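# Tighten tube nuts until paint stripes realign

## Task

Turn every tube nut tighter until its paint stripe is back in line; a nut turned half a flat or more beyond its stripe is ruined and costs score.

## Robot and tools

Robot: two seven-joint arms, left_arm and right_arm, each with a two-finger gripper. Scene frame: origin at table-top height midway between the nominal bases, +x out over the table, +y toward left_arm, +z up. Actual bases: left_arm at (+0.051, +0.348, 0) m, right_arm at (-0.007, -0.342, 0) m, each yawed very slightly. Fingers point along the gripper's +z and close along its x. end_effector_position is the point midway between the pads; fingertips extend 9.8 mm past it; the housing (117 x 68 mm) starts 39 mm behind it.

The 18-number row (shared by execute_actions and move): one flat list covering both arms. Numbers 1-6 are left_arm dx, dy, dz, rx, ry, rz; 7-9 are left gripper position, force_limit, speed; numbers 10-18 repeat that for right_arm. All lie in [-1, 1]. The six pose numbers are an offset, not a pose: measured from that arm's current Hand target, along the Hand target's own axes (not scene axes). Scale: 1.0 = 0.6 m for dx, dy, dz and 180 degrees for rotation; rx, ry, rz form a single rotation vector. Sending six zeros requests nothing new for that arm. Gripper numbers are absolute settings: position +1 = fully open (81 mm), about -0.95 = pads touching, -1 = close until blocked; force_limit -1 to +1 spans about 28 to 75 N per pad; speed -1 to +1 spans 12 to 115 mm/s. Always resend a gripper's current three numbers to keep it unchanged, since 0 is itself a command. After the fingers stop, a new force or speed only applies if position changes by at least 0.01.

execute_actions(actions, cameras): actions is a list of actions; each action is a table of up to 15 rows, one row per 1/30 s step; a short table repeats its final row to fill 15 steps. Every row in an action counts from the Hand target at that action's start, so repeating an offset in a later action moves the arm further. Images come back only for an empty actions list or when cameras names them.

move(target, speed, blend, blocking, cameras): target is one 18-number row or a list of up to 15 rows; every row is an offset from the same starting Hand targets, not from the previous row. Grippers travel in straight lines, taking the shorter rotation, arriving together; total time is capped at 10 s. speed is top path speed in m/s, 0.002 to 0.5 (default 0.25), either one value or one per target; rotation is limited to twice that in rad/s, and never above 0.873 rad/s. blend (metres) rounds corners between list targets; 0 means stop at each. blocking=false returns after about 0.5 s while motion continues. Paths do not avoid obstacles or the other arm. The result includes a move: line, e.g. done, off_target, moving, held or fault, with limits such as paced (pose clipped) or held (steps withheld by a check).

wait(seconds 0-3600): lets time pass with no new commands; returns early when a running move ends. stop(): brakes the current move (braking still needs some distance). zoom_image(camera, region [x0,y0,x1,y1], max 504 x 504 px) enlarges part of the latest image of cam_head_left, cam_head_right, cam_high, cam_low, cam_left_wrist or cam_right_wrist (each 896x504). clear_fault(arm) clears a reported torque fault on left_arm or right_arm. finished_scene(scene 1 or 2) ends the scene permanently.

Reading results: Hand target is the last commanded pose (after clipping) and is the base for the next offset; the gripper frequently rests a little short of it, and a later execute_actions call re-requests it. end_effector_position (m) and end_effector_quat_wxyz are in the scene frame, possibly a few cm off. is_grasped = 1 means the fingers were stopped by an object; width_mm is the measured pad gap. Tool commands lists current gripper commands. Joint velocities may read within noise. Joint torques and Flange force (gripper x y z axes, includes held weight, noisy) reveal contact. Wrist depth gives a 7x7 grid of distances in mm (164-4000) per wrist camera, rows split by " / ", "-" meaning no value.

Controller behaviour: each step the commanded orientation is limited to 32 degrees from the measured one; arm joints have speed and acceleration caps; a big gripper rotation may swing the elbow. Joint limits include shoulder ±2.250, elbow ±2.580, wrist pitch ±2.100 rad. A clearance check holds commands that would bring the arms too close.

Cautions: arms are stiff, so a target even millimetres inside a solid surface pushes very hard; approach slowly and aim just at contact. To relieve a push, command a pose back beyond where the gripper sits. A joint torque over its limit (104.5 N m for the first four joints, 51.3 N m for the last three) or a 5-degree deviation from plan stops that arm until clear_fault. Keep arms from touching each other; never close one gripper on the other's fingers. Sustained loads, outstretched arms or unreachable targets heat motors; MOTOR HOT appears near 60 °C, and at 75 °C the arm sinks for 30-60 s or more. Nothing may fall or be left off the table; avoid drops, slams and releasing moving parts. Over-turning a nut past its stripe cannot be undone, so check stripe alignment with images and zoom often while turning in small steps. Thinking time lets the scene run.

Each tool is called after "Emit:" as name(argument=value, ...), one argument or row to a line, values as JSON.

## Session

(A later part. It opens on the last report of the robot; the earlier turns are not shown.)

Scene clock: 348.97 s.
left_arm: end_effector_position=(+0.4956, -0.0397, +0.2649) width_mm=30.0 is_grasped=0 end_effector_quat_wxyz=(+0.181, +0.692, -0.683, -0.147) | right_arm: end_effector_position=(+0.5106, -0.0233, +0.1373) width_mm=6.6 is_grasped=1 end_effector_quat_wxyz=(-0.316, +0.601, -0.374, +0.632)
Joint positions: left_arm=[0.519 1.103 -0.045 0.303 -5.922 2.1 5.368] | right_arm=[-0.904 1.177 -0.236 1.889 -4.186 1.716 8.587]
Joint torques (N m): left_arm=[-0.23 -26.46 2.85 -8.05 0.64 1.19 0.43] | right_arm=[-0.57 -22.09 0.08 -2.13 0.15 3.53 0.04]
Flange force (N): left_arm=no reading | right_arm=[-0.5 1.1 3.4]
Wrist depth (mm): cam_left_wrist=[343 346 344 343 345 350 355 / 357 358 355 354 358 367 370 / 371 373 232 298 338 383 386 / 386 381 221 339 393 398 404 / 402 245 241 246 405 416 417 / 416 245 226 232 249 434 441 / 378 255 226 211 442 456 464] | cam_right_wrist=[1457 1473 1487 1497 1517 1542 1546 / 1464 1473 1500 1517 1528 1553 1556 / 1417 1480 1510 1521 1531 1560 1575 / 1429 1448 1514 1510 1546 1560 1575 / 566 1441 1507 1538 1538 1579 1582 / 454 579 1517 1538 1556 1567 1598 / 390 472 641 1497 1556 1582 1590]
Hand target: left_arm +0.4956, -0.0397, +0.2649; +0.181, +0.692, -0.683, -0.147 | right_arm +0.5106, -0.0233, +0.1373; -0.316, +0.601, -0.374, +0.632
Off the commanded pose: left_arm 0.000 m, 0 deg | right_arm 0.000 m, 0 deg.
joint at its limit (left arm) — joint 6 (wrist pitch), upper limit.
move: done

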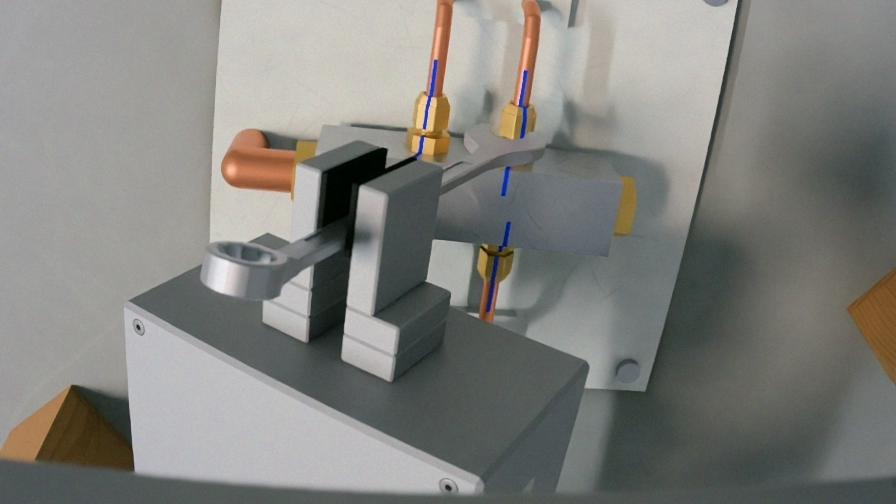

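Emit:
move(
  target=[
    [0,0,0,0,0,0,-0.23,0,0.5,0.0503,-0.0182,0,0,0,0.08,-0.98,1,-0.7],
    [0,0,0,0,0,0,-0.23,0,0.5,0.1662,0.0785,0.0005,0,0,0.3361,-0.98,1,-0.7],
    [0,0,0,0,0,0,-0.23,0,0.5,0.141,0.1195,0.0005,0,0,0.3361,-0.98,1,-0.7],
  ],
  speed=[0.1,0.12,0.06],
  blend=[0.01,0.005,0],
)

Emit:
move(
  target=[
    [0,0,0,0,0,0,-0.23,0,0.5,-0.0013,0.00483,0,0,0,0,-0.98,1,-0.7],
  ],
  speed=0.03,
)

Emit:
move(
  target=[
    [0,0,0,0,0,0,-0.23,0,0.5,-0.00065,0.00242,0,0,0,0,-0.98,1,-0.7],
  ],
  speed=0.02,
  cameras=["cam_left_wrist"],
)

Emit:
zoom_image(
  camera="cam_left_wrist",
  region=[470, 60, 590, 180],
)

Scene clock: 355.67 s.
left_arm: end_effector_position=(+0.4956, -0.0397, +0.2649) width_mm=30.0 is_grasped=0 end_effector_quat_wxyz=(+0.181, +0.692, -0.683, -0.147) | right_arm: end_effector_position=(+0.5007, -0.1324, +0.1205) width_mm=6.6 is_grasped=1 end_effector_quat_wxyz=(+0.591, -0.330, +0.626, -0.387)
Joint positions: left_arm=[0.519 1.103 -0.045 0.303 -5.922 2.1 5.368] | right_arm=[-0.613 1.271 -0.39 2.149 -3.979 2.012 7.416]
Joint torques (N m): left_arm=[-0.21 -26.39 2.87 -8.05 0.61 1.18 0.4] | right_arm=[-0.58 -20.06 -1.43 0.39 -0.3 3.59 0.1]
Flange force (N): left_arm=no reading | right_arm=[2.1 1.1 4.2]
Wrist depth (mm): cam_left_wrist=[343 346 345 344 346 350 355 / 357 357 354 356 360 367 370 / 370 374 334 335 335 370 384 / 388 389 387 358 393 258 398 / 406 403 399 395 274 261 271 / 417 423 424 420 252 249 273 / 379 444 443 437 247 247 303] | cam_right_wrist=[1493 1517 1538 1556 1567 1594 1629 / 1483 1503 1535 1546 1571 1579 1605 / 1487 1507 1528 1542 1575 1586 1602 / 1470 1510 1517 1546 1567 1531 758 / 1470 1490 1510 1538 1560 751 573 / 1473 1483 1503 1517 1483 569 455 / 1477 1480 1441 713 589 446 376]
Hand target: left_arm +0.4956, -0.0397, +0.2649; +0.181, +0.692, -0.683, -0.147 | right_arm +0.5007, -0.1324, +0.1204; +0.591, -0.330, +0.626, -0.387
Off the commanded pose: left_arm 0.000 m, 0 deg | right_arm 0.000 m, 0 deg.
joint at its limit (left arm) — joint 6 (wrist pitch), upper limit.
move: done

Scene clock: 356.17 s.
left_arm: end_effector_position=(+0.4956, -0.0397, +0.2649) width_mm=30.0 is_grasped=0 end_effector_quat_wxyz=(+0.181, +0.692, -0.683, -0.147) | right_arm: end_effector_position=(+0.5009, -0.1304, +0.1183) width_mm=6.6 is_grasped=1 end_effector_quat_wxyz=(+0.591, -0.330, +0.626, -0.387)
Joint positions: left_arm=[0.519 1.103 -0.045 0.303 -5.922 2.1 5.368] | right_arm=[-0.616 1.276 -0.39 2.141 -3.98 2.011 7.418]
Joint torques (N m): left_arm=[-0.18 -26.44 2.89 -8.04 0.61 1.18 0.4] | right_arm=[-0.56 -19.97 -1.42 0.4 -0.3 3.54 0.09]
Flange force (N): left_arm=no reading | right_arm=[1.8 0.9 4.2]
Wrist depth (mm): cam_left_wrist=[342 346 344 344 346 350 355 / 356 358 355 356 357 367 370 / 371 372 334 335 335 371 385 / 388 385 387 358 389 258 399 / 404 404 400 396 272 265 278 / 416 423 424 411 251 250 276 / 378 440 444 436 252 251 454] | cam_right_wrist=[1503 1528 1542 1556 1564 1617 1637 / 1487 1510 1528 1556 1575 1586 1617 / 1487 1500 1528 1556 1560 1567 1590 / 1480 1503 1521 1521 1560 1528 747 / 1477 1507 1517 1531 1542 725 566 / 1477 1487 1507 1528 1500 554 442 / 1470 1483 1445 703 585 441 372]
Hand target: left_arm +0.4956, -0.0397, +0.2649; +0.181, +0.692, -0.683, -0.147 | right_arm +0.5009, -0.1304, +0.1183; +0.591, -0.330, +0.626, -0.387
Off the commanded pose: left_arm 0.000 m, 0 deg | right_arm 0.000 m, 0 deg.
joint at its limit (left arm) — joint 6 (wrist pitch), upper limit.
move: done

Scene clock: 356.67 s.
left_arm: end_effector_position=(+0.4956, -0.0397, +0.2649) width_mm=30.0 is_grasped=0 end_effector_quat_wxyz=(+0.181, +0.692, -0.683, -0.147) | right_arm: end_effector_position=(+0.5010, -0.1293, +0.1172) width_mm=6.6 is_grasped=1 end_effector_quat_wxyz=(+0.591, -0.330, +0.626, -0.387)
Joint positions: left_arm=[0.519 1.103 -0.045 0.303 -5.922 2.1 5.368] | right_arm=[-0.618 1.279 -0.39 2.137 -3.98 2.011 7.419]
Joint torques (N m): left_arm=[-0.23 -26.36 2.88 -8.01 0.63 1.19 0.42] | right_arm=[-0.04 -19.27 -1.16 0.71 -0.64 3.28 0.22]
Flange force (N): left_arm=no reading | right_arm=[0.4 0.5 4.1]
Wrist depth (mm): cam_left_wrist=[343 346 344 344 346 351 355 / 355 358 353 356 358 366 371 / 371 374 335 335 336 290 383 / 387 388 387 358 389 257 402 / 403 404 399 396 272 265 278 / 417 420 424 410 250 251 277 / 379 442 446 437 251 254 454] | cam_right_wrist=[1497 1521 1531 1560 1560 1590 1605 / 1493 1500 1538 1546 1571 1598 1617 / 1483 1507 1514 1538 1553 1590 1567 / 1487 1517 1531 1528 1564 1524 742 / 1473 1493 1528 1517 1549 721 562 / 1467 1487 1521 1514 1480 553 441 / 1451 1487 1460 721 572 439 370]
Hand target: left_arm +0.4956, -0.0397, +0.2649; +0.181, +0.692, -0.683, -0.147 | right_arm +0.5010, -0.1293, +0.1172; +0.591, -0.330, +0.626, -0.387
Off the commanded pose: left_arm 0.000 m, 0 deg | right_arm 0.000 m, 0 deg.
joint at its limit (left arm) — joint 6 (wrist pitch), upper limit.
move: done

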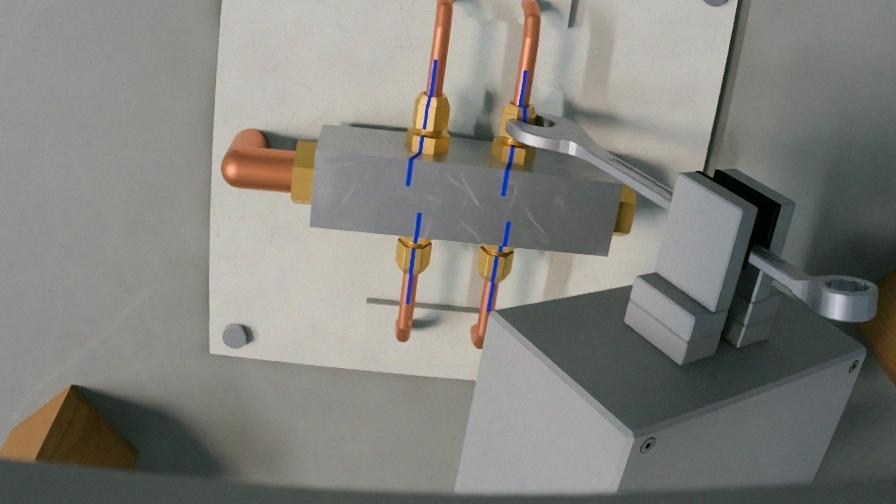

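Scaled by 4.200 from the camera's image (finer frame: 1280x720).

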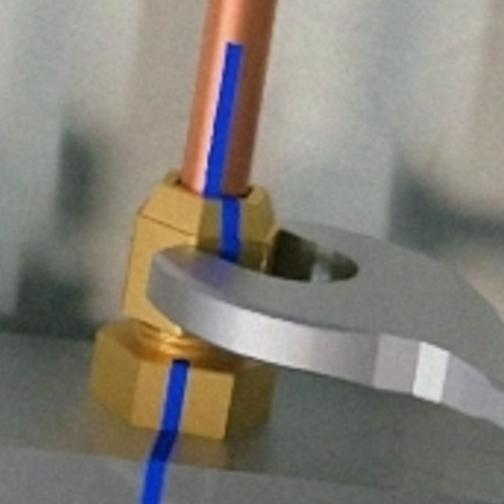

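Emit:
move(
  target=[
    [0,0,0,0,0,0,-0.23,0,0.5,-0.0004,-0.0001,0,0,0,0,-0.98,1,-0.7],
    [0,0,0,0,0,0,-0.23,0,0.5,-0.0018,0.0055,0,0,0,0,-0.98,1,-0.7],
  ],
  speed=0.02,
)

Emit:
move(
  target=[
    [0,0,0,0,0,0,-0.23,0,0.5,-0.0009,0.0045,0,0,0,0,-0.98,1,-0.7],
  ],
  speed=0.02,
  cameras=["cam_left_wrist"],
)

Emit:
zoom_image(
  camera="cam_left_wrist",
  region=[470, 60, 590, 180],
)

Scene clock: 357.77 s.
left_arm: end_effector_position=(+0.4956, -0.0397, +0.2649) width_mm=30.0 is_grasped=0 end_effector_quat_wxyz=(+0.181, +0.692, -0.683, -0.147) | right_arm: end_effector_position=(+0.5012, -0.1268, +0.1148) width_mm=6.6 is_grasped=1 end_effector_quat_wxyz=(+0.591, -0.330, +0.626, -0.387)
Joint positions: left_arm=[0.519 1.103 -0.045 0.303 -5.922 2.1 5.368] | right_arm=[-0.622 1.284 -0.391 2.128 -3.981 2.009 7.422]
Joint torques (N m): left_arm=[-0.32 -26.44 2.94 -8.06 0.66 1.17 0.4] | right_arm=[-0.74 -19.99 -1.62 0.32 -0.16 3.45 0.06]
Flange force (N): left_arm=no reading | right_arm=[2.0 0.5 4.1]
Wrist depth (mm): cam_left_wrist=[342 345 344 344 346 350 356 / 356 358 354 356 357 367 369 / 371 372 334 335 336 276 385 / 387 388 387 357 345 257 400 / 403 404 400 371 271 265 285 / 418 423 425 411 250 253 286 / 377 441 444 300 250 262 461] | cam_right_wrist=[1500 1528 1528 1546 1575 1582 1629 / 1487 1507 1517 1564 1567 1586 1613 / 1493 1497 1524 1546 1567 1590 1553 / 1483 1493 1528 1535 1556 1560 734 / 1477 1490 1514 1531 1553 711 557 / 1473 1487 1517 1493 1490 544 434 / 1460 1477 1451 708 563 433 365]
Hand target: left_arm +0.4956, -0.0397, +0.2649; +0.181, +0.692, -0.683, -0.147 | right_arm +0.5012, -0.1268, +0.1148; +0.591, -0.330, +0.626, -0.387
Off the commanded pose: left_arm 0.000 m, 0 deg | right_arm 0.000 m, 0 deg.
joint at its limit (left arm) — joint 6 (wrist pitch), upper limit.
move: done

Scene clock: 358.27 s.
left_arm: end_effector_position=(+0.4956, -0.0397, +0.2649) width_mm=30.0 is_grasped=0 end_effector_quat_wxyz=(+0.181, +0.692, -0.683, -0.147) | right_arm: end_effector_position=(+0.5014, -0.1250, +0.1127) width_mm=6.6 is_grasped=1 end_effector_quat_wxyz=(+0.591, -0.330, +0.626, -0.387)
Joint positions: left_arm=[0.519 1.103 -0.045 0.303 -5.922 2.1 5.368] | right_arm=[-0.625 1.289 -0.391 2.12 -3.981 2.008 7.424]
Joint torques (N m): left_arm=[-0.22 -26.4 2.88 -8.06 0.66 1.14 0.43] | right_arm=[-0.67 -18.61 -1.73 0.67 -0.28 2.79 0.16]
Flange force (N): left_arm=no reading | right_arm=[0.6 -1.6 4.2]
Wrist depth (mm): cam_left_wrist=[342 345 343 344 345 350 356 / 355 358 355 356 358 367 371 / 370 373 335 336 336 268 384 / 388 387 386 357 344 262 398 / 404 402 398 367 271 271 287 / 418 423 424 295 249 257 297 / 377 441 445 298 249 268 461] | cam_right_wrist=[1487 1510 1535 1553 1582 1609 1621 / 1500 1521 1524 1549 1575 1590 1609 / 1490 1493 1542 1542 1564 1590 1553 / 1470 1500 1521 1542 1546 1553 725 / 1480 1490 1514 1546 1538 707 548 / 1480 1480 1510 1467 1490 538 429 / 1470 1483 1448 702 559 429 362]
Hand target: left_arm +0.4956, -0.0397, +0.2649; +0.181, +0.692, -0.683, -0.147 | right_arm +0.5014, -0.1250, +0.1127; +0.591, -0.330, +0.626, -0.387
Off the commanded pose: left_arm 0.000 m, 0 deg | right_arm 0.000 m, 0 deg.
joint at its limit (left arm) — joint 6 (wrist pitch), upper limit.
move: done

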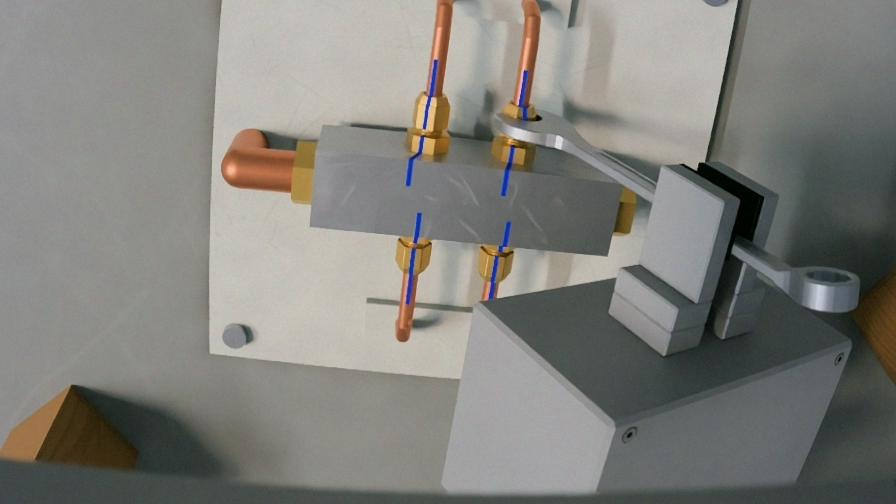

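Scaled by 4.200 from the camera's image (finer frame: 1280x720).

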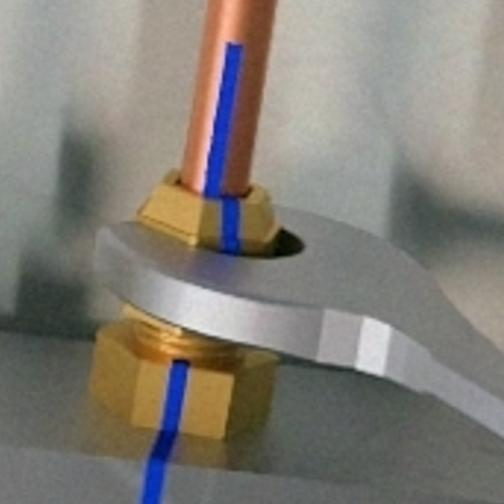

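Emit:
move(
  target=[
    [0,0,0,0,0,0,-0.23,0,0.5,-0.02725,0.0014,0,0,0,-0.0556,-0.98,1,-0.7],
    [0,0,0,0,0,0,-0.23,0,0.5,-0.05389,0.00703,0,0,0,-0.1111,-0.98,1,-0.7],
  ],
  speed=0.05,
  blend=[0.002,0],
)

Emit:
move(
  target=[
    [0,0,0,0,0,0,-0.23,0,0.5,-0.02453,0.00082,0,0,0,-0.05,-0.98,1,-0.7],
  ],
  speed=0.04,
  cameras=["cam_left_wrist"],
)

Emit:
zoom_image(
  camera="cam_left_wrist",
  region=[480, 70, 560, 150],
)

Scene clock: 362.57 s.
left_arm: end_effector_position=(+0.4956, -0.0397, +0.2649) width_mm=30.0 is_grasped=0 end_effector_quat_wxyz=(+0.181, +0.692, -0.683, -0.147) | right_arm: end_effector_position=(+0.5042, -0.0948, +0.1247) width_mm=6.8 is_grasped=1 end_effector_quat_wxyz=(+0.515, -0.434, +0.559, -0.483)
Joint positions: left_arm=[0.519 1.103 -0.045 0.303 -5.922 2.1 5.368] | right_arm=[-0.726 1.23 -0.336 2.065 -4.061 1.901 7.783]
Joint torques (N m): left_arm=[-0.14 -26.39 2.81 -8.04 0.64 1.19 0.39] | right_arm=[-22.97 -30.41 -10.43 -9.69 13.27 4.78 1.68]
Flange force (N): left_arm=no reading | right_arm=[51.4 1.3 -2.8]
Wrist depth (mm): cam_left_wrist=[342 346 344 344 344 352 355 / 355 358 354 353 358 367 369 / 371 374 334 335 309 376 386 / 387 386 386 340 263 244 404 / 404 404 400 268 255 255 418 / 418 421 422 243 241 250 433 / 378 442 445 245 249 259 466] | cam_right_wrist=[1460 1493 1510 1546 1564 1571 1625 / 1454 1493 1517 1535 1571 1567 1621 / 1467 1490 1503 1524 1567 1598 1617 / 1470 1480 1510 1538 1546 1579 1613 / 1473 1490 1521 1538 1553 1590 1567 / 1457 1480 1507 1480 1507 1538 744 / 1411 1435 1457 693 651 593 548]
Hand target: left_arm +0.4956, -0.0397, +0.2649; +0.181, +0.692, -0.683, -0.147 | right_arm +0.5042, -0.0948, +0.1247; +0.515, -0.434, +0.559, -0.483
Off the commanded pose: left_arm 0.000 m, 0 deg | right_arm 0.000 m, 0 deg.
joint at its limit (left arm) — joint 6 (wrist pitch), upper limit.
move: done

Scene clock: 364.80 s.
left_arm: end_effector_position=(+0.4956, -0.0397, +0.2649) width_mm=30.0 is_grasped=0 end_effector_quat_wxyz=(+0.181, +0.692, -0.683, -0.147) | right_arm: end_effector_position=(+0.5056, -0.0803, +0.1265) width_mm=6.9 is_grasped=1 end_effector_quat_wxyz=(+0.476, -0.477, +0.523, -0.522)
Joint positions: left_arm=[0.519 1.103 -0.045 0.303 -5.922 2.1 5.368] | right_arm=[-0.77 1.217 -0.309 2.031 -4.092 1.856 7.951]
Joint torques (N m): left_arm=[-0.23 -26.53 2.81 -8.05 0.64 1.15 0.4] | right_arm=[-28.56 -27.02 -14.24 -11.93 16.92 1.63 1.79]
Flange force (N): left_arm=no reading | right_arm=[63.5 -0.9 -4.6]
Wrist depth (mm): cam_left_wrist=[343 344 343 343 345 351 357 / 356 357 355 355 359 367 371 / 371 373 335 336 257 380 385 / 387 387 384 340 242 399 403 / 403 404 397 262 252 271 418 / 417 422 415 237 241 246 439 / 378 442 433 246 248 248 466] | cam_right_wrist=[1470 1470 1507 1535 1556 1571 1598 / 1464 1483 1503 1546 1546 1579 1602 / 1470 1480 1507 1531 1556 1575 1609 / 1473 1483 1510 1531 1556 1571 1609 / 1451 1497 1507 1528 1542 1575 1598 / 1417 1429 1464 1487 1507 1535 1549 / 664 675 685 693 705 710 724]
Hand target: left_arm +0.4956, -0.0397, +0.2649; +0.181, +0.692, -0.683, -0.147 | right_arm +0.5056, -0.0803, +0.1265; +0.476, -0.477, +0.523, -0.522
Off the commanded pose: left_arm 0.000 m, 0 deg | right_arm 0.000 m, 0 deg.
joint at its limit (left arm) — joint 6 (wrist pitch), upper limit.
move: done

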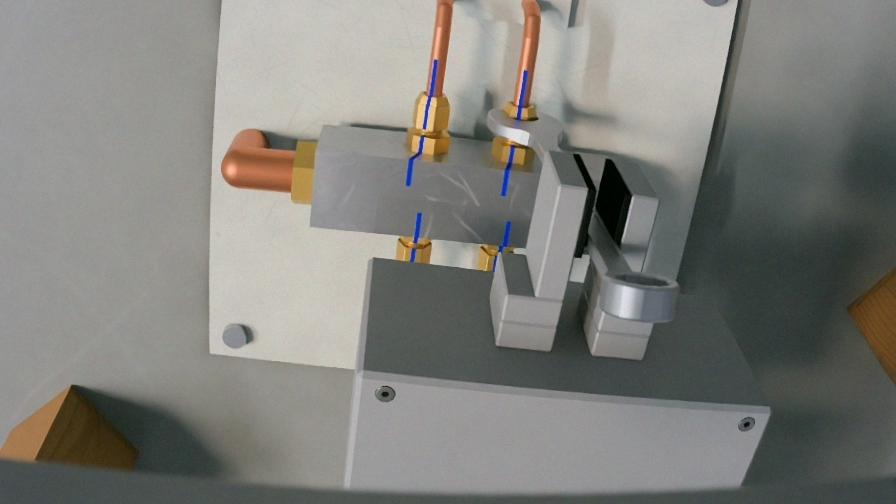

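Scaled by 6.300 from the camera's image (finer frame: 1280x720).

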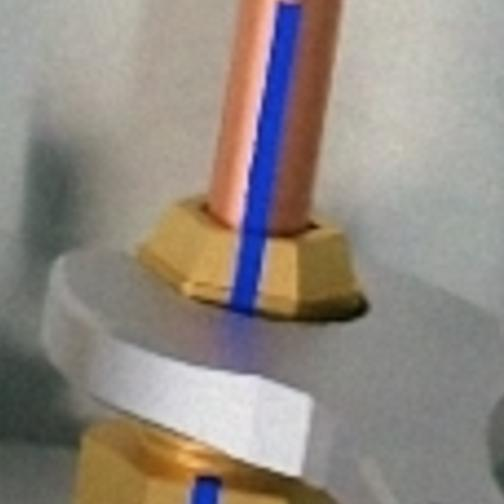

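Emit:
move(
  target=[
    [0,0,0,0,0,0,-0.23,0,0.5,-0.0075,0.0001,0,0,0,-0.0153,-0.98,1,-0.7],
  ],
  speed=0.03,
)

Emit:
move(
  target=[
    [0,0,0,0,0,0,-0.23,0,0.5,0.0150,-0.0010,0,0,0,0.0306,-0.98,1,-0.7],
  ],
  speed=0.04,
)

Scene clock: 366.67 s.
left_arm: end_effector_position=(+0.4956, -0.0397, +0.2649) width_mm=30.0 is_grasped=0 end_effector_quat_wxyz=(+0.181, +0.692, -0.683, -0.147) | right_arm: end_effector_position=(+0.5060, -0.0757, +0.1265) width_mm=7.0 is_grasped=1 end_effector_quat_wxyz=(+0.463, -0.489, +0.512, -0.534)
Joint positions: left_arm=[0.519 1.103 -0.045 0.303 -5.922 2.1 5.368] | right_arm=[-0.783 1.214 -0.301 2.019 -4.101 1.843 8.002]
Joint torques (N m): left_arm=[-0.2 -26.41 2.87 -7.99 0.63 1.19 0.39] | right_arm=[-29.13 -24.66 -15.08 -11.94 17.36 0.13 1.76]
Flange force (N): left_arm=no reading | right_arm=[65.2 -2.8 -5.2]
Wrist depth (mm): cam_left_wrist=[342 345 344 343 345 350 356 / 356 357 355 355 358 367 370 / 371 372 334 335 249 381 385 / 388 387 383 339 241 399 404 / 403 403 269 254 251 288 418 / 418 422 241 238 240 245 440 / 380 441 252 246 247 245 464] | cam_right_wrist=[1445 1483 1493 1524 1538 1575 1602 / 1454 1487 1497 1546 1556 1582 1605 / 1467 1477 1500 1538 1553 1579 1590 / 1467 1483 1517 1524 1546 1553 1605 / 1460 1483 1503 1542 1538 1567 1629 / 1420 1448 1483 1477 1514 1575 1609 / 623 642 660 694 726 1535 1546]
Hand target: left_arm +0.4956, -0.0397, +0.2649; +0.181, +0.692, -0.683, -0.147 | right_arm +0.5060, -0.0758, +0.1265; +0.463, -0.489, +0.512, -0.534
Off the commanded pose: left_arm 0.000 m, 0 deg | right_arm 0.000 m, 0 deg.
joint at its limit (left arm) — joint 6 (wrist pitch), upper limit.
move: done

Scene clock: 368.13 s.
left_arm: end_effector_position=(+0.4956, -0.0397, +0.2649) width_mm=30.0 is_grasped=0 end_effector_quat_wxyz=(+0.181, +0.692, -0.683, -0.147) | right_arm: end_effector_position=(+0.5052, -0.0847, +0.1275) width_mm=6.6 is_grasped=1 end_effector_quat_wxyz=(+0.488, -0.464, +0.535, -0.511)
Joint positions: left_arm=[0.519 1.103 -0.045 0.303 -5.922 2.1 5.368] | right_arm=[-0.757 1.216 -0.317 2.043 -4.084 1.868 7.9]
Joint torques (N m): left_arm=[-0.26 -26.48 2.89 -8.01 0.62 1.18 0.42] | right_arm=[-0.1 -20.59 -0.42 -0.37 -0.52 3.52 0.15]
Flange force (N): left_arm=no reading | right_arm=[-0.3 1.4 3.9]
Wrist depth (mm): cam_left_wrist=[342 345 344 344 345 351 355 / 356 357 355 353 359 367 370 / 371 372 335 334 256 380 387 / 388 388 384 341 240 402 404 / 404 403 395 265 249 272 418 / 418 422 420 235 240 248 438 / 378 441 439 243 246 250 464] | cam_right_wrist=[1467 1493 1500 1521 1571 1564 1605 / 1467 1483 1521 1535 1549 1590 1609 / 1477 1483 1514 1542 1546 1586 1602 / 1473 1467 1503 1535 1556 1560 1609 / 1464 1497 1517 1531 1556 1586 1582 / 1467 1448 1497 1483 1500 1560 1553 / 1426 1432 705 697 689 675 666]
Hand target: left_arm +0.4956, -0.0397, +0.2649; +0.181, +0.692, -0.683, -0.147 | right_arm +0.5052, -0.0847, +0.1275; +0.488, -0.464, +0.535, -0.511
Off the commanded pose: left_arm 0.000 m, 0 deg | right_arm 0.000 m, 0 deg.
joint at its limit (left arm) — joint 6 (wrist pitch), upper limit.
move: done

Emit:
move(
  target=[
    [0,0,0,0,0,0,-0.23,0,0.5,0.0108,-0.0403,0,0,0,0,-0.98,1,-0.7],
  ],
  speed=0.07,
  cameras=["cam_left_wrist"],
)

Emit:
zoom_image(
  camera="cam_left_wrist",
  region=[480, 70, 560, 160],
)

Scene clock: 369.13 s.
left_arm: end_effector_position=(+0.4956, -0.0397, +0.2649) width_mm=30.0 is_grasped=0 end_effector_quat_wxyz=(+0.181, +0.692, -0.683, -0.147) | right_arm: end_effector_position=(+0.5045, -0.0923, +0.1513) width_mm=6.6 is_grasped=1 end_effector_quat_wxyz=(+0.488, -0.464, +0.535, -0.511)
Joint positions: left_arm=[0.519 1.103 -0.045 0.303 -5.922 2.1 5.368] | right_arm=[-0.744 1.154 -0.324 2.093 -4.089 1.858 7.911]
Joint torques (N m): left_arm=[-0.17 -26.44 2.91 -8.07 0.68 1.2 0.4] | right_arm=[-0.55 -20.5 -0.71 -0.75 -0.15 3.58 0.07]
Flange force (N): left_arm=no reading | right_arm=[0.6 1.4 4.0]
Wrist depth (mm): cam_left_wrist=[342 347 343 343 346 350 356 / 356 357 355 356 359 367 370 / 372 372 336 335 322 379 386 / 387 388 387 358 223 221 403 / 403 402 399 262 232 207 418 / 418 421 421 232 230 232 439 / 378 441 445 213 217 223 453] | cam_right_wrist=[1460 1497 1510 1524 1546 1567 1609 / 1467 1483 1514 1524 1571 1575 1605 / 1473 1490 1510 1510 1575 1586 1594 / 1480 1493 1507 1538 1546 1571 1602 / 1477 1493 1514 1524 1571 1586 1605 / 1464 1483 1500 1517 1546 1524 1553 / 1460 1487 1500 1514 1535 1564 752]
Hand target: left_arm +0.4956, -0.0397, +0.2649; +0.181, +0.692, -0.683, -0.147 | right_arm +0.5045, -0.0923, +0.1513; +0.488, -0.464, +0.535, -0.511
Off the commanded pose: left_arm 0.000 m, 0 deg | right_arm 0.000 m, 0 deg.
joint at its limit (left arm) — joint 6 (wrist pitch), upper limit.
move: done

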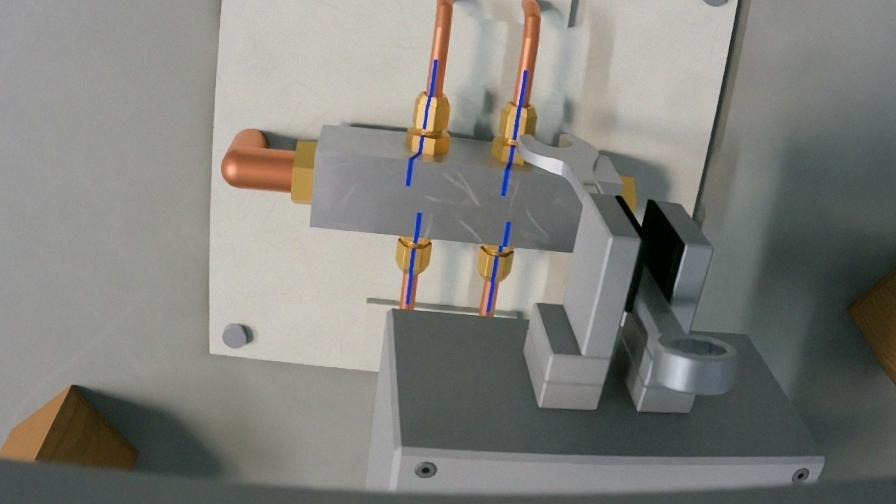

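Scaled by 5.600 from the camera's image (finer frame: 1280x720).

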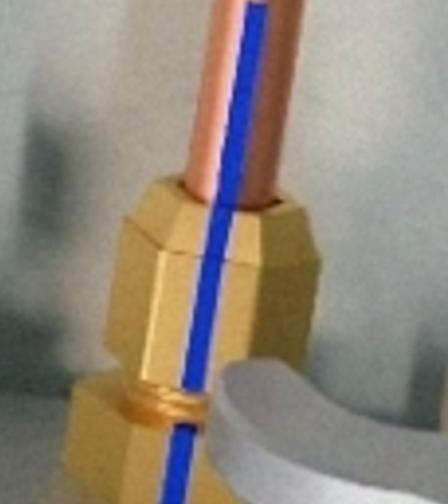

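Emit:
move(
  target=[
    [0,0,0,0,0,0,-0.23,0,0.5,-0.0016,-0.0333,0,0,0,0,-0.98,1,-0.7],
    [0,0,0,0,0,0,-0.23,0,0.5,0.0145,-0.0508,-0.1742,0,0,0,-0.98,1,-0.7],
    [0,0,0,0,0,0,-0.23,0,0.5,0.076,-0.1205,-0.368,-0.5,0,0,-0.98,1,-0.7],
  ],
  speed=[0.08,0.15,0.2],
  blend=[0.005,0.02,0],
  cameras=["cam_left_wrist","cam_head_left","cam_right_wrist"],
)

Scene clock: 375.90 s.
left_arm: end_effector_position=(+0.4956, -0.0397, +0.2649) width_mm=30.0 is_grasped=0 end_effector_quat_wxyz=(+0.181, +0.692, -0.683, -0.147) | right_arm: end_effector_position=(+0.2802, -0.1205, +0.2218) width_mm=6.6 is_grasped=1 end_effector_quat_wxyz=(-0.017, +0.673, -0.739, -0.017)
Joint positions: left_arm=[0.519 1.103 -0.045 0.303 -5.922 2.1 5.368] | right_arm=[0.232 0.533 -1.351 1.926 -5.721 1.109 9.59]
Joint torques (N m): left_arm=[-0.19 -26.4 2.92 -8.04 0.59 1.15 0.44] | right_arm=[-0.59 -11.09 -5.69 -7.22 -0.48 -0.04 0.07]
Flange force (N): left_arm=no reading | right_arm=[-0.6 -2.5 2.3]
Wrist depth (mm): cam_left_wrist=[342 346 344 343 346 350 355 / 357 358 354 356 360 367 371 / 371 371 334 335 338 381 386 / 389 387 385 358 392 399 403 / 404 404 399 399 404 416 419 / 419 422 424 426 430 433 439 / 379 443 444 447 450 454 465] | cam_right_wrist=[352 350 346 344 347 345 309 / 353 349 342 344 347 344 341 / 359 354 352 349 347 344 341 / 359 357 353 350 348 344 341 / 359 356 352 350 347 344 342 / 359 357 353 350 348 345 342 / 360 357 354 351 348 346 343]
Hand target: left_arm +0.4956, -0.0397, +0.2649; +0.181, +0.692, -0.683, -0.147 | right_arm +0.2802, -0.1205, +0.2218; +0.017, -0.673, +0.739, +0.017
Off the commanded pose: left_arm 0.000 m, 0 deg | right_arm 0.000 m, 0 deg.
joint at its limit (left arm) — joint 6 (wrist pitch), upper limit.
move: done
Images, in order (width x height): cam_head_left 896x504, cam_left_wrist 896x504, cam_right_wrist 896x504.

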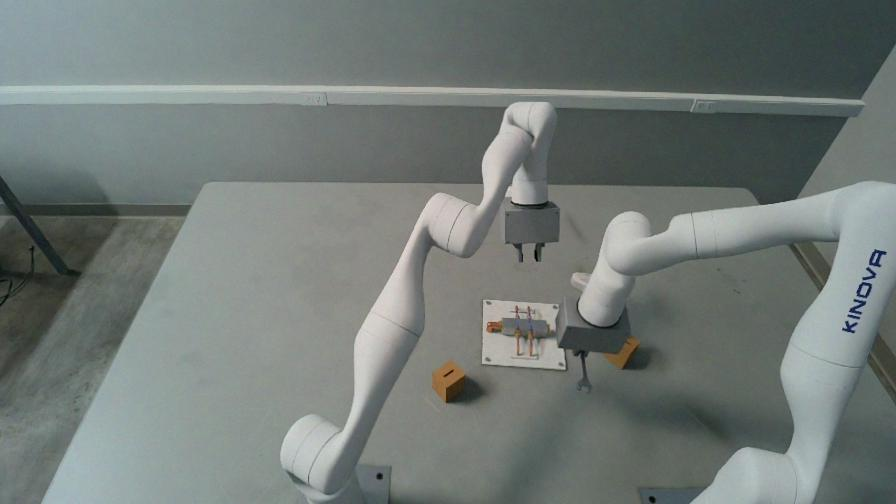

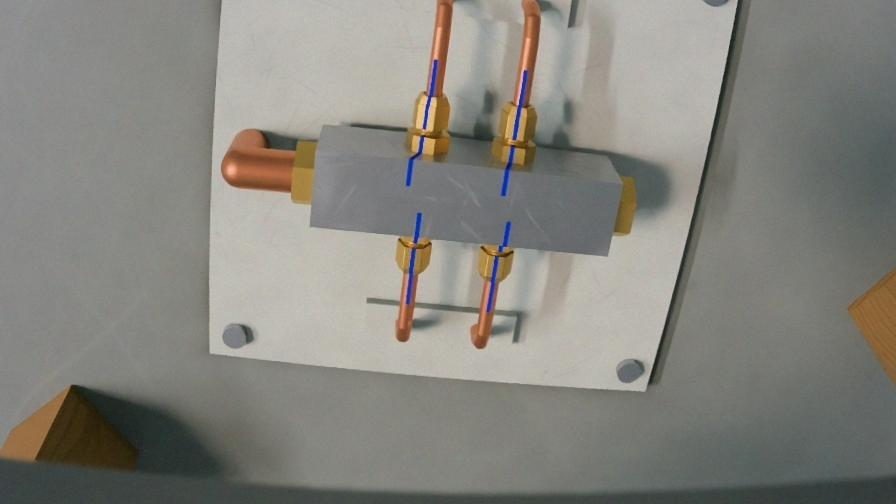

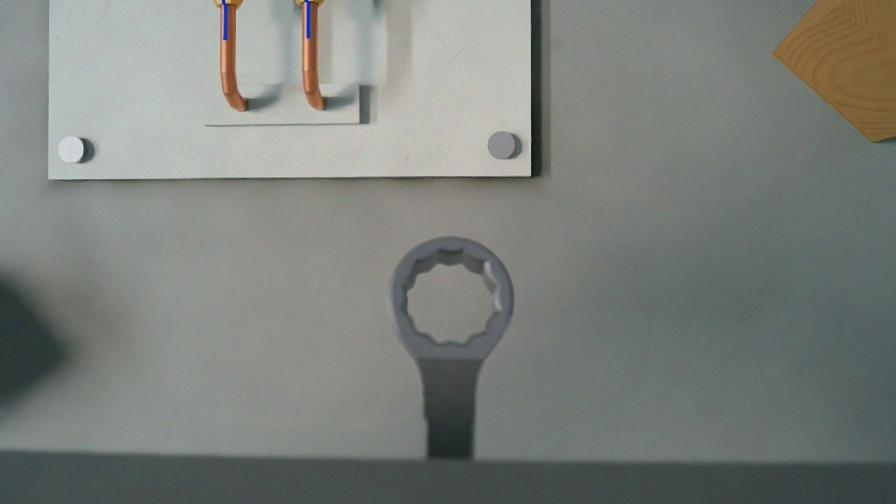

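Emit:
move(
  target=[
    [0,0,0,0,0,0,-0.23,0,0.5,0,0,0.343,0,0,0,-0.98,1,-0.7],
  ],
  speed=0.1,
)

Emit:
move(
  target=[
    [0,0,0,0,0,0,-0.23,0,0.5,0,0,0.006,0,0,0,-0.98,1,-0.7],
  ],
  speed=0.02,
  cameras=["cam_low","cam_head_left"],
)

Emit:
zoom_image(
  camera="cam_low",
  region=[390, 220, 520, 310],
)

Scene clock: 378.93 s.
left_arm: end_effector_position=(+0.4956, -0.0397, +0.2649) width_mm=30.0 is_grasped=0 end_effector_quat_wxyz=(+0.181, +0.692, -0.683, -0.147) | right_arm: end_effector_position=(+0.2808, -0.1107, +0.0162) width_mm=6.6 is_grasped=1 end_effector_quat_wxyz=(-0.017, +0.673, -0.739, -0.017)
Joint positions: left_arm=[0.519 1.103 -0.045 0.303 -5.922 2.1 5.368] | right_arm=[-0.13 0.879 -0.884 2.136 -5.127 0.671 9.099]
Joint torques (N m): left_arm=[-0.2 -26.43 2.83 -8.02 0.67 1.19 0.35] | right_arm=[-0.61 -15.82 -5.87 -2.44 -0.46 -0.01 0.07]
Flange force (N): left_arm=no reading | right_arm=[1.8 -0.3 4.5]
Wrist depth (mm): cam_left_wrist=[342 346 343 343 345 350 355 / 356 358 355 356 359 367 370 / 372 372 335 335 338 383 386 / 388 388 387 358 391 398 404 / 404 404 399 398 406 415 418 / 417 423 424 427 431 434 441 / 377 442 445 448 449 456 464] | cam_right_wrist=[- - - - - - - / - - - - - - - / - - - - - - - / - - - - - - - / - - - - - - - / - - - - - - - / - - - - - - -]
Hand target: left_arm +0.4956, -0.0397, +0.2649; +0.181, +0.692, -0.683, -0.147 | right_arm +0.2807, -0.1107, +0.0162; +0.017, -0.673, +0.739, +0.017
Off the commanded pose: left_arm 0.000 m, 0 deg | right_arm 0.000 m, 0 deg.
joint at its limit (left arm) — joint 6 (wrist pitch), upper limit.
move: done

Scene clock: 379.43 s.
left_arm: end_effector_position=(+0.4956, -0.0397, +0.2649) width_mm=30.0 is_grasped=0 end_effector_quat_wxyz=(+0.181, +0.692, -0.683, -0.147) | right_arm: end_effector_position=(+0.2808, -0.1105, +0.0126) width_mm=6.6 is_grasped=1 end_effector_quat_wxyz=(-0.017, +0.673, -0.739, -0.017)
Joint positions: left_arm=[0.519 1.103 -0.045 0.303 -5.922 2.1 5.368] | right_arm=[-0.136 0.886 -0.875 2.137 -5.113 0.665 9.088]
Joint torques (N m): left_arm=[-0.27 -26.38 2.88 -8.02 0.64 1.16 0.4] | right_arm=[-0.55 -15.89 -5.88 -2.34 -0.43 0 0.05]
Flange force (N): left_arm=no reading | right_arm=[1.7 -0.3 4.5]
Wrist depth (mm): cam_left_wrist=[342 345 344 344 346 351 356 / 355 358 355 357 360 367 370 / 371 373 335 334 338 382 386 / 388 388 388 358 391 398 404 / 404 405 400 398 406 416 420 / 418 422 424 427 431 434 442 / 379 441 444 446 447 455 463] | cam_right_wrist=[- - - - - - - / - - - - - - - / - - - - - - - / - - - - - - - / - - - - - - - / - - - - - - - / - - - - - - -]
Hand target: left_arm +0.4956, -0.0397, +0.2649; +0.181, +0.692, -0.683, -0.147 | right_arm +0.2808, -0.1105, +0.0126; +0.017, -0.673, +0.739, +0.017
Off the commanded pose: left_arm 0.000 m, 0 deg | right_arm 0.000 m, 0 deg.
joint at its limit (left arm) — joint 6 (wrist pitch), upper limit.
move: done
Images, in order (width x height): cam_head_left 896x504, cam_low 896x504.

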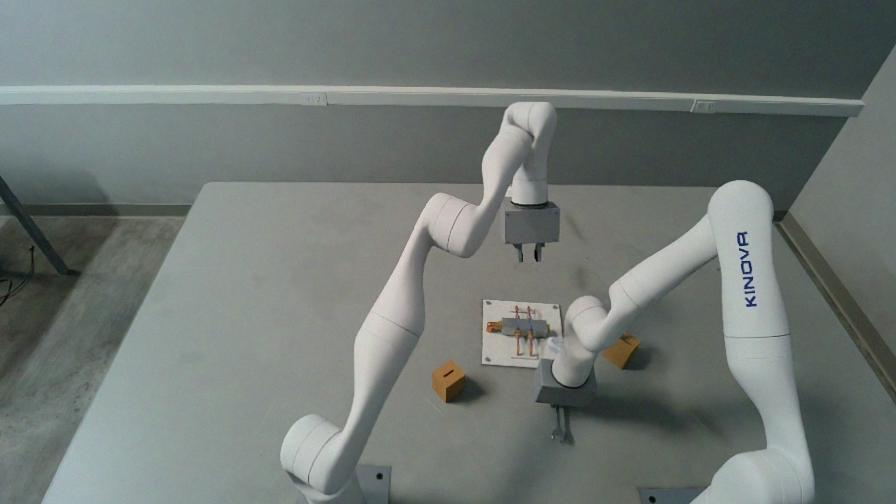

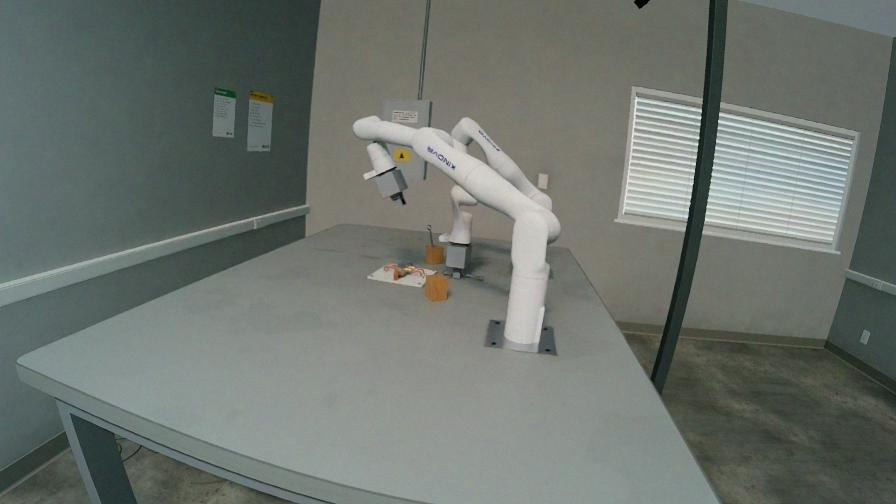

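Scaled by 3.877 from the camera's image (finer frame: 1280x720).

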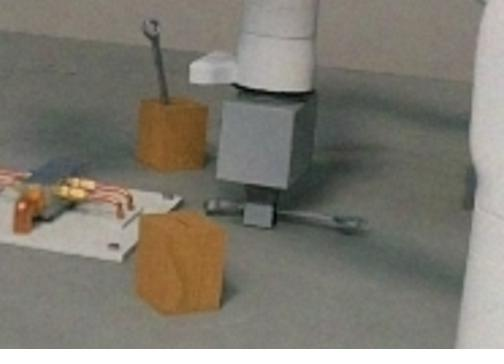

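Emit:
move(
  target=[
    [0,0,0,0,0,0,-0.23,0,0.5,0,0,0.0033,0,0,0,-0.98,1,-0.7],
  ],
  speed=0.02,
)

Emit:
move(
  target=[
    [0,0,0,0,0,0,-0.23,0,0.5,0,0,0.0025,0,0,0,-0.98,1,-0.7],
  ],
  speed=0.02,
)

Scene clock: 380.40 s.
left_arm: end_effector_position=(+0.4956, -0.0397, +0.2649) width_mm=30.0 is_grasped=0 end_effector_quat_wxyz=(+0.181, +0.692, -0.683, -0.147) | right_arm: end_effector_position=(+0.2808, -0.1104, +0.0107) width_mm=6.5 is_grasped=1 end_effector_quat_wxyz=(-0.017, +0.673, -0.739, -0.017)
Joint positions: left_arm=[0.519 1.103 -0.045 0.303 -5.922 2.1 5.368] | right_arm=[-0.139 0.89 -0.871 2.137 -5.106 0.661 9.082]
Joint torques (N m): left_arm=[-0.25 -26.45 2.9 -8.1 0.63 1.25 0.38] | right_arm=[-1.72 11.09 5.75 -5.5 2.98 -3.49 0.29]
Flange force (N): left_arm=no reading | right_arm=[14.1 14.0 -97.5]
Wrist depth (mm): cam_left_wrist=[344 345 344 344 346 350 355 / 356 357 356 356 360 368 370 / 370 372 335 335 338 382 387 / 387 387 387 358 391 398 405 / 405 403 399 397 404 415 418 / 416 422 424 428 429 434 441 / 378 443 444 447 446 455 465] | cam_right_wrist=[- - - - - - - / - - - - - - - / - - - - - - - / - - - - - - - / - - - - - - - / - - - - - - - / - - - - - - -]
Hand target: left_arm +0.4956, -0.0397, +0.2649; +0.181, +0.692, -0.683, -0.147 | right_arm +0.2808, -0.1104, +0.0107; +0.017, -0.673, +0.739, +0.017
Off the commanded pose: left_arm 0.000 m, 0 deg | right_arm 0.000 m, 0 deg.
joint at its limit (left arm) — joint 6 (wrist pitch), upper limit.
move: done

Scene clock: 380.90 s.
left_arm: end_effector_position=(+0.4956, -0.0397, +0.2649) width_mm=30.0 is_grasped=0 end_effector_quat_wxyz=(+0.181, +0.692, -0.683, -0.147) | right_arm: end_effector_position=(+0.2807, -0.1104, +0.0092) width_mm=6.5 is_grasped=1 end_effector_quat_wxyz=(-0.017, +0.673, -0.739, -0.017)
Joint positions: left_arm=[0.519 1.103 -0.045 0.303 -5.922 2.1 5.368] | right_arm=[-0.142 0.893 -0.867 2.138 -5.1 0.659 9.077]
Joint torques (N m): left_arm=[-0.17 -26.4 2.85 -8.05 0.62 1.16 0.43] | right_arm=[-3.25 39.82 18.08 -12.95 8.36 -8.12 0.54]
Flange force (N): left_arm=no reading | right_arm=[32.4 33.6 -214.4]
Wrist depth (mm): cam_left_wrist=[342 345 343 345 346 351 355 / 356 357 355 356 359 367 370 / 372 372 334 334 337 381 386 / 388 388 388 357 391 398 404 / 404 403 399 397 405 416 418 / 417 422 426 427 431 433 442 / 380 443 443 446 447 455 464] | cam_right_wrist=[- - - - - - - / - - - - - - - / - - - - - - - / - - - - - - - / - - - - - - - / - - - - - - - / - - - - - - -]
Hand target: left_arm +0.4956, -0.0397, +0.2649; +0.181, +0.692, -0.683, -0.147 | right_arm +0.2808, -0.1103, +0.0092; +0.017, -0.673, +0.739, +0.017
Off the commanded pose: left_arm 0.000 m, 0 deg | right_arm 0.000 m, 0 deg.
joint at its limit (left arm) — joint 6 (wrist pitch), upper limit.
move: done

Emit:
move(
  target=[
    [0,0,0,0,0,0,-0.23,0,0.5,0,0,-0.0042,0,0,0,-0.98,1,-0.7],
  ],
  speed=0.03,
)

Emit:
move(
  target=[
    [0,0,0,0,0,0,-0.23,0,0.5,0,0,0,0,0,0,-0.5,0,-0.8],
  ],
)

Emit:
move(
  target=[
    [0,0,0,0,0,0,-0.23,0,0.5,0,0,-0.2,0,0,0,-0.5,0,-0.8],
  ],
  speed=0.15,
  cameras=["cam_right_wrist","cam_left_wrist","cam_head_left"],
)

Scene clock: 381.87 s.
left_arm: end_effector_position=(+0.4956, -0.0397, +0.2649) width_mm=30.0 is_grasped=0 end_effector_quat_wxyz=(+0.181, +0.692, -0.683, -0.147) | right_arm: end_effector_position=(+0.2807, -0.1104, +0.0116) width_mm=6.5 is_grasped=1 end_effector_quat_wxyz=(-0.017, +0.673, -0.739, -0.017)
Joint positions: left_arm=[0.519 1.103 -0.045 0.303 -5.922 2.1 5.368] | right_arm=[-0.138 0.888 -0.873 2.137 -5.11 0.663 9.085]
Joint torques (N m): left_arm=[-0.18 -26.42 2.84 -8.05 0.62 1.21 0.42] | right_arm=[-1.55 -2.74 -0.92 -1.15 0.02 -1.38 0.12]
Flange force (N): left_arm=no reading | right_arm=[5.1 1.9 -39.5]
Wrist depth (mm): cam_left_wrist=[343 345 344 344 344 350 356 / 356 358 354 355 359 366 369 / 372 372 335 334 338 382 386 / 388 387 387 357 392 399 404 / 405 404 399 397 405 415 418 / 418 421 424 427 431 434 440 / 377 440 445 447 449 455 463] | cam_right_wrist=[- - - - - - - / - - - - - - - / - - - - - - - / - - - - - - - / - - - - - - - / - - - - - - - / - - - - - - -]
Hand target: left_arm +0.4956, -0.0397, +0.2649; +0.181, +0.692, -0.683, -0.147 | right_arm +0.2808, -0.1105, +0.0117; +0.017, -0.673, +0.739, +0.017
Off the commanded pose: left_arm 0.000 m, 0 deg | right_arm 0.000 m, 0 deg.
joint at its limit (left arm) — joint 6 (wrist pitch), upper limit.
move: done

Scene clock: 382.63 s.
left_arm: end_effector_position=(+0.4956, -0.0397, +0.2649) width_mm=30.0 is_grasped=0 end_effector_quat_wxyz=(+0.181, +0.692, -0.683, -0.147) | right_arm: end_effector_position=(+0.2808, -0.1104, +0.0117) width_mm=18.7 is_grasped=0 end_effector_quat_wxyz=(-0.017, +0.673, -0.739, -0.017)
Joint positions: left_arm=[0.519 1.103 -0.045 0.303 -5.922 2.1 5.368] | right_arm=[-0.138 0.888 -0.873 2.137 -5.11 0.663 9.085]
Joint torques (N m): left_arm=[-0.25 -26.44 2.87 -7.95 0.63 1.2 0.39] | right_arm=[1.98 -2.22 3.76 4.26 -1.19 2.26 -0.02]
Flange force (N): left_arm=no reading | right_arm=[-9.1 0.4 -36.8]
Wrist depth (mm): cam_left_wrist=[342 345 343 344 346 351 355 / 356 358 355 356 359 367 370 / 371 373 335 335 338 383 385 / 387 387 386 358 392 397 404 / 404 405 400 398 406 414 418 / 418 424 423 426 430 433 442 / 378 443 444 449 447 454 464] | cam_right_wrist=[- - - - - - - / - - - - - - - / - - - - - - - / - - - - - - - / - - - - - - - / - - - - - - - / - - - - - - -]
Hand target: left_arm +0.4956, -0.0397, +0.2649; +0.181, +0.692, -0.683, -0.147 | right_arm +0.2808, -0.1105, +0.0117; +0.017, -0.673, +0.739, +0.017
Off the commanded pose: left_arm 0.000 m, 0 deg | right_arm 0.000 m, 0 deg.
joint at its limit (left arm) — joint 6 (wrist pitch), upper limit.
move: done

Scene clock: 383.87 s.
left_arm: end_effector_position=(+0.4956, -0.0397, +0.2649) width_mm=30.0 is_grasped=0 end_effector_quat_wxyz=(+0.181, +0.692, -0.683, -0.147) | right_arm: end_effector_position=(+0.2804, -0.1162, +0.1315) width_mm=18.7 is_grasped=0 end_effector_quat_wxyz=(-0.017, +0.673, -0.739, -0.017)
Joint positions: left_arm=[0.519 1.103 -0.045 0.303 -5.922 2.1 5.368] | right_arm=[0.066 0.661 -1.152 2.06 -5.516 0.89 9.415]
Joint torques (N m): left_arm=[-0.22 -26.4 2.88 -7.99 0.65 1.17 0.39] | right_arm=[-0.61 -13.17 -5.87 -5.25 -0.46 -0.03 0.06]
Flange force (N): left_arm=no reading | right_arm=[0.0 -2.0 3.0]
Wrist depth (mm): cam_left_wrist=[343 346 344 344 346 351 356 / 356 358 355 356 359 367 371 / 371 372 334 334 338 383 386 / 387 387 387 358 391 398 404 / 404 402 400 397 406 416 419 / 417 422 424 426 431 433 443 / 377 442 443 446 447 455 464] | cam_right_wrist=[259 251 254 252 256 255 253 / 259 257 254 253 256 255 253 / 265 263 261 259 257 255 253 / 266 263 261 259 257 255 253 / 266 263 261 258 257 255 253 / 266 264 261 258 257 256 253 / 266 264 262 259 257 256 254]
Hand target: left_arm +0.4956, -0.0397, +0.2649; +0.181, +0.692, -0.683, -0.147 | right_arm +0.2805, -0.1162, +0.1315; +0.017, -0.673, +0.739, +0.017
Off the commanded pose: left_arm 0.000 m, 0 deg | right_arm 0.000 m, 0 deg.
joint at its limit (left arm) — joint 6 (wrist pitch), upper limit.
move: done
Images, in order (width x height): cam_head_left 896x504, cam_left_wrist 896x504, cam_right_wrist 896x504.

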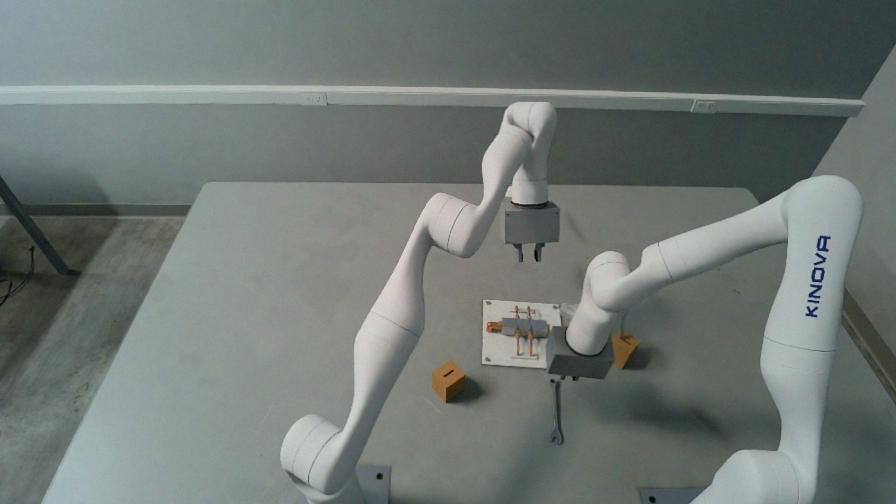

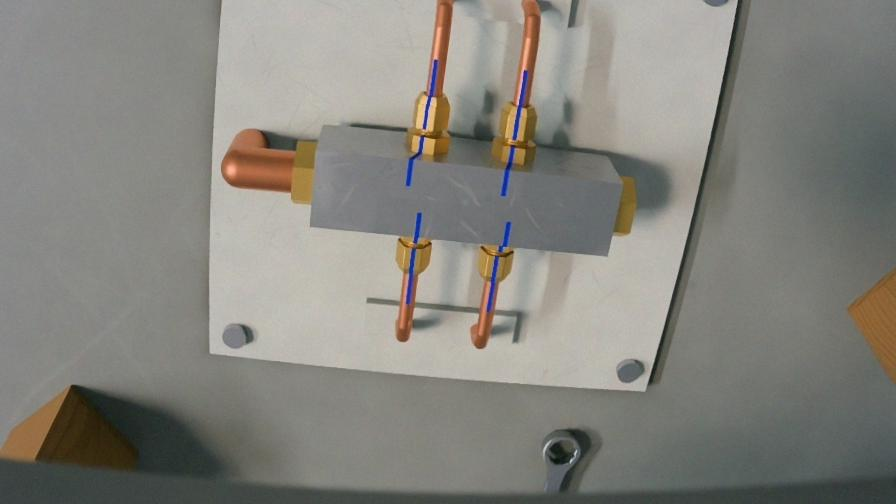

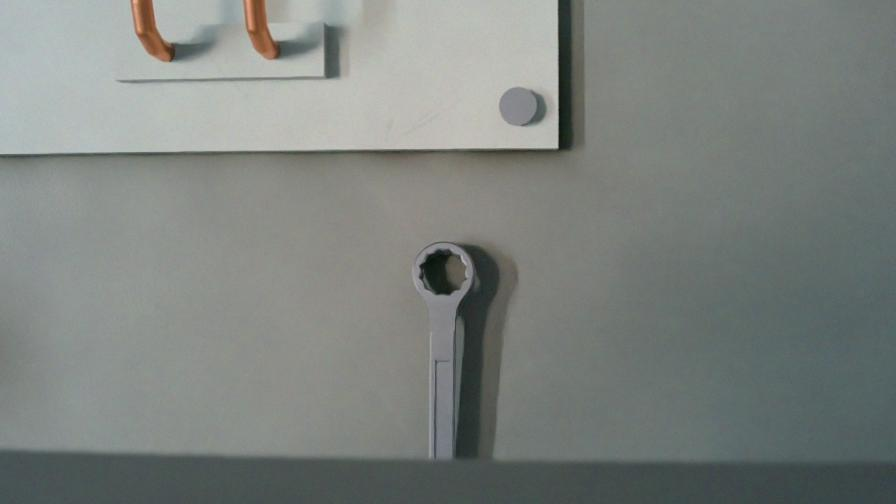

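Emit:
zoom_image(
  camera="cam_left_wrist",
  region=[395, 50, 545, 190],
)

Emit:
zoom_image(
  camera="cam_left_wrist",
  region=[380, 200, 530, 330],
)

Scaled by 3.360 from the camera's image (finer frame: 1280x720).

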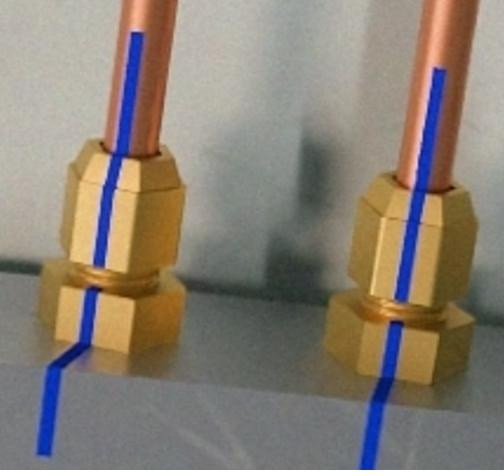

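Scaled by 3.360 from the camera's image (finer frame: 1280x720).

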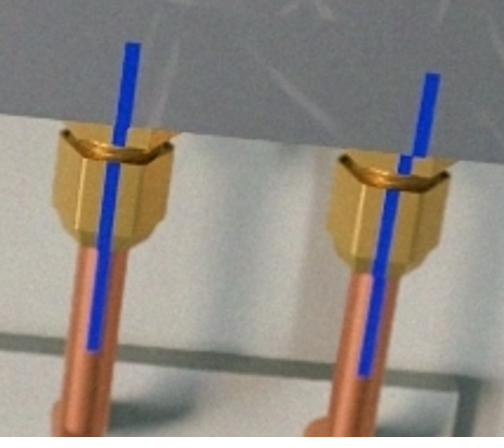

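Emit:
finished_scene(
  scene=1,
)

The scene is finished: the task was done.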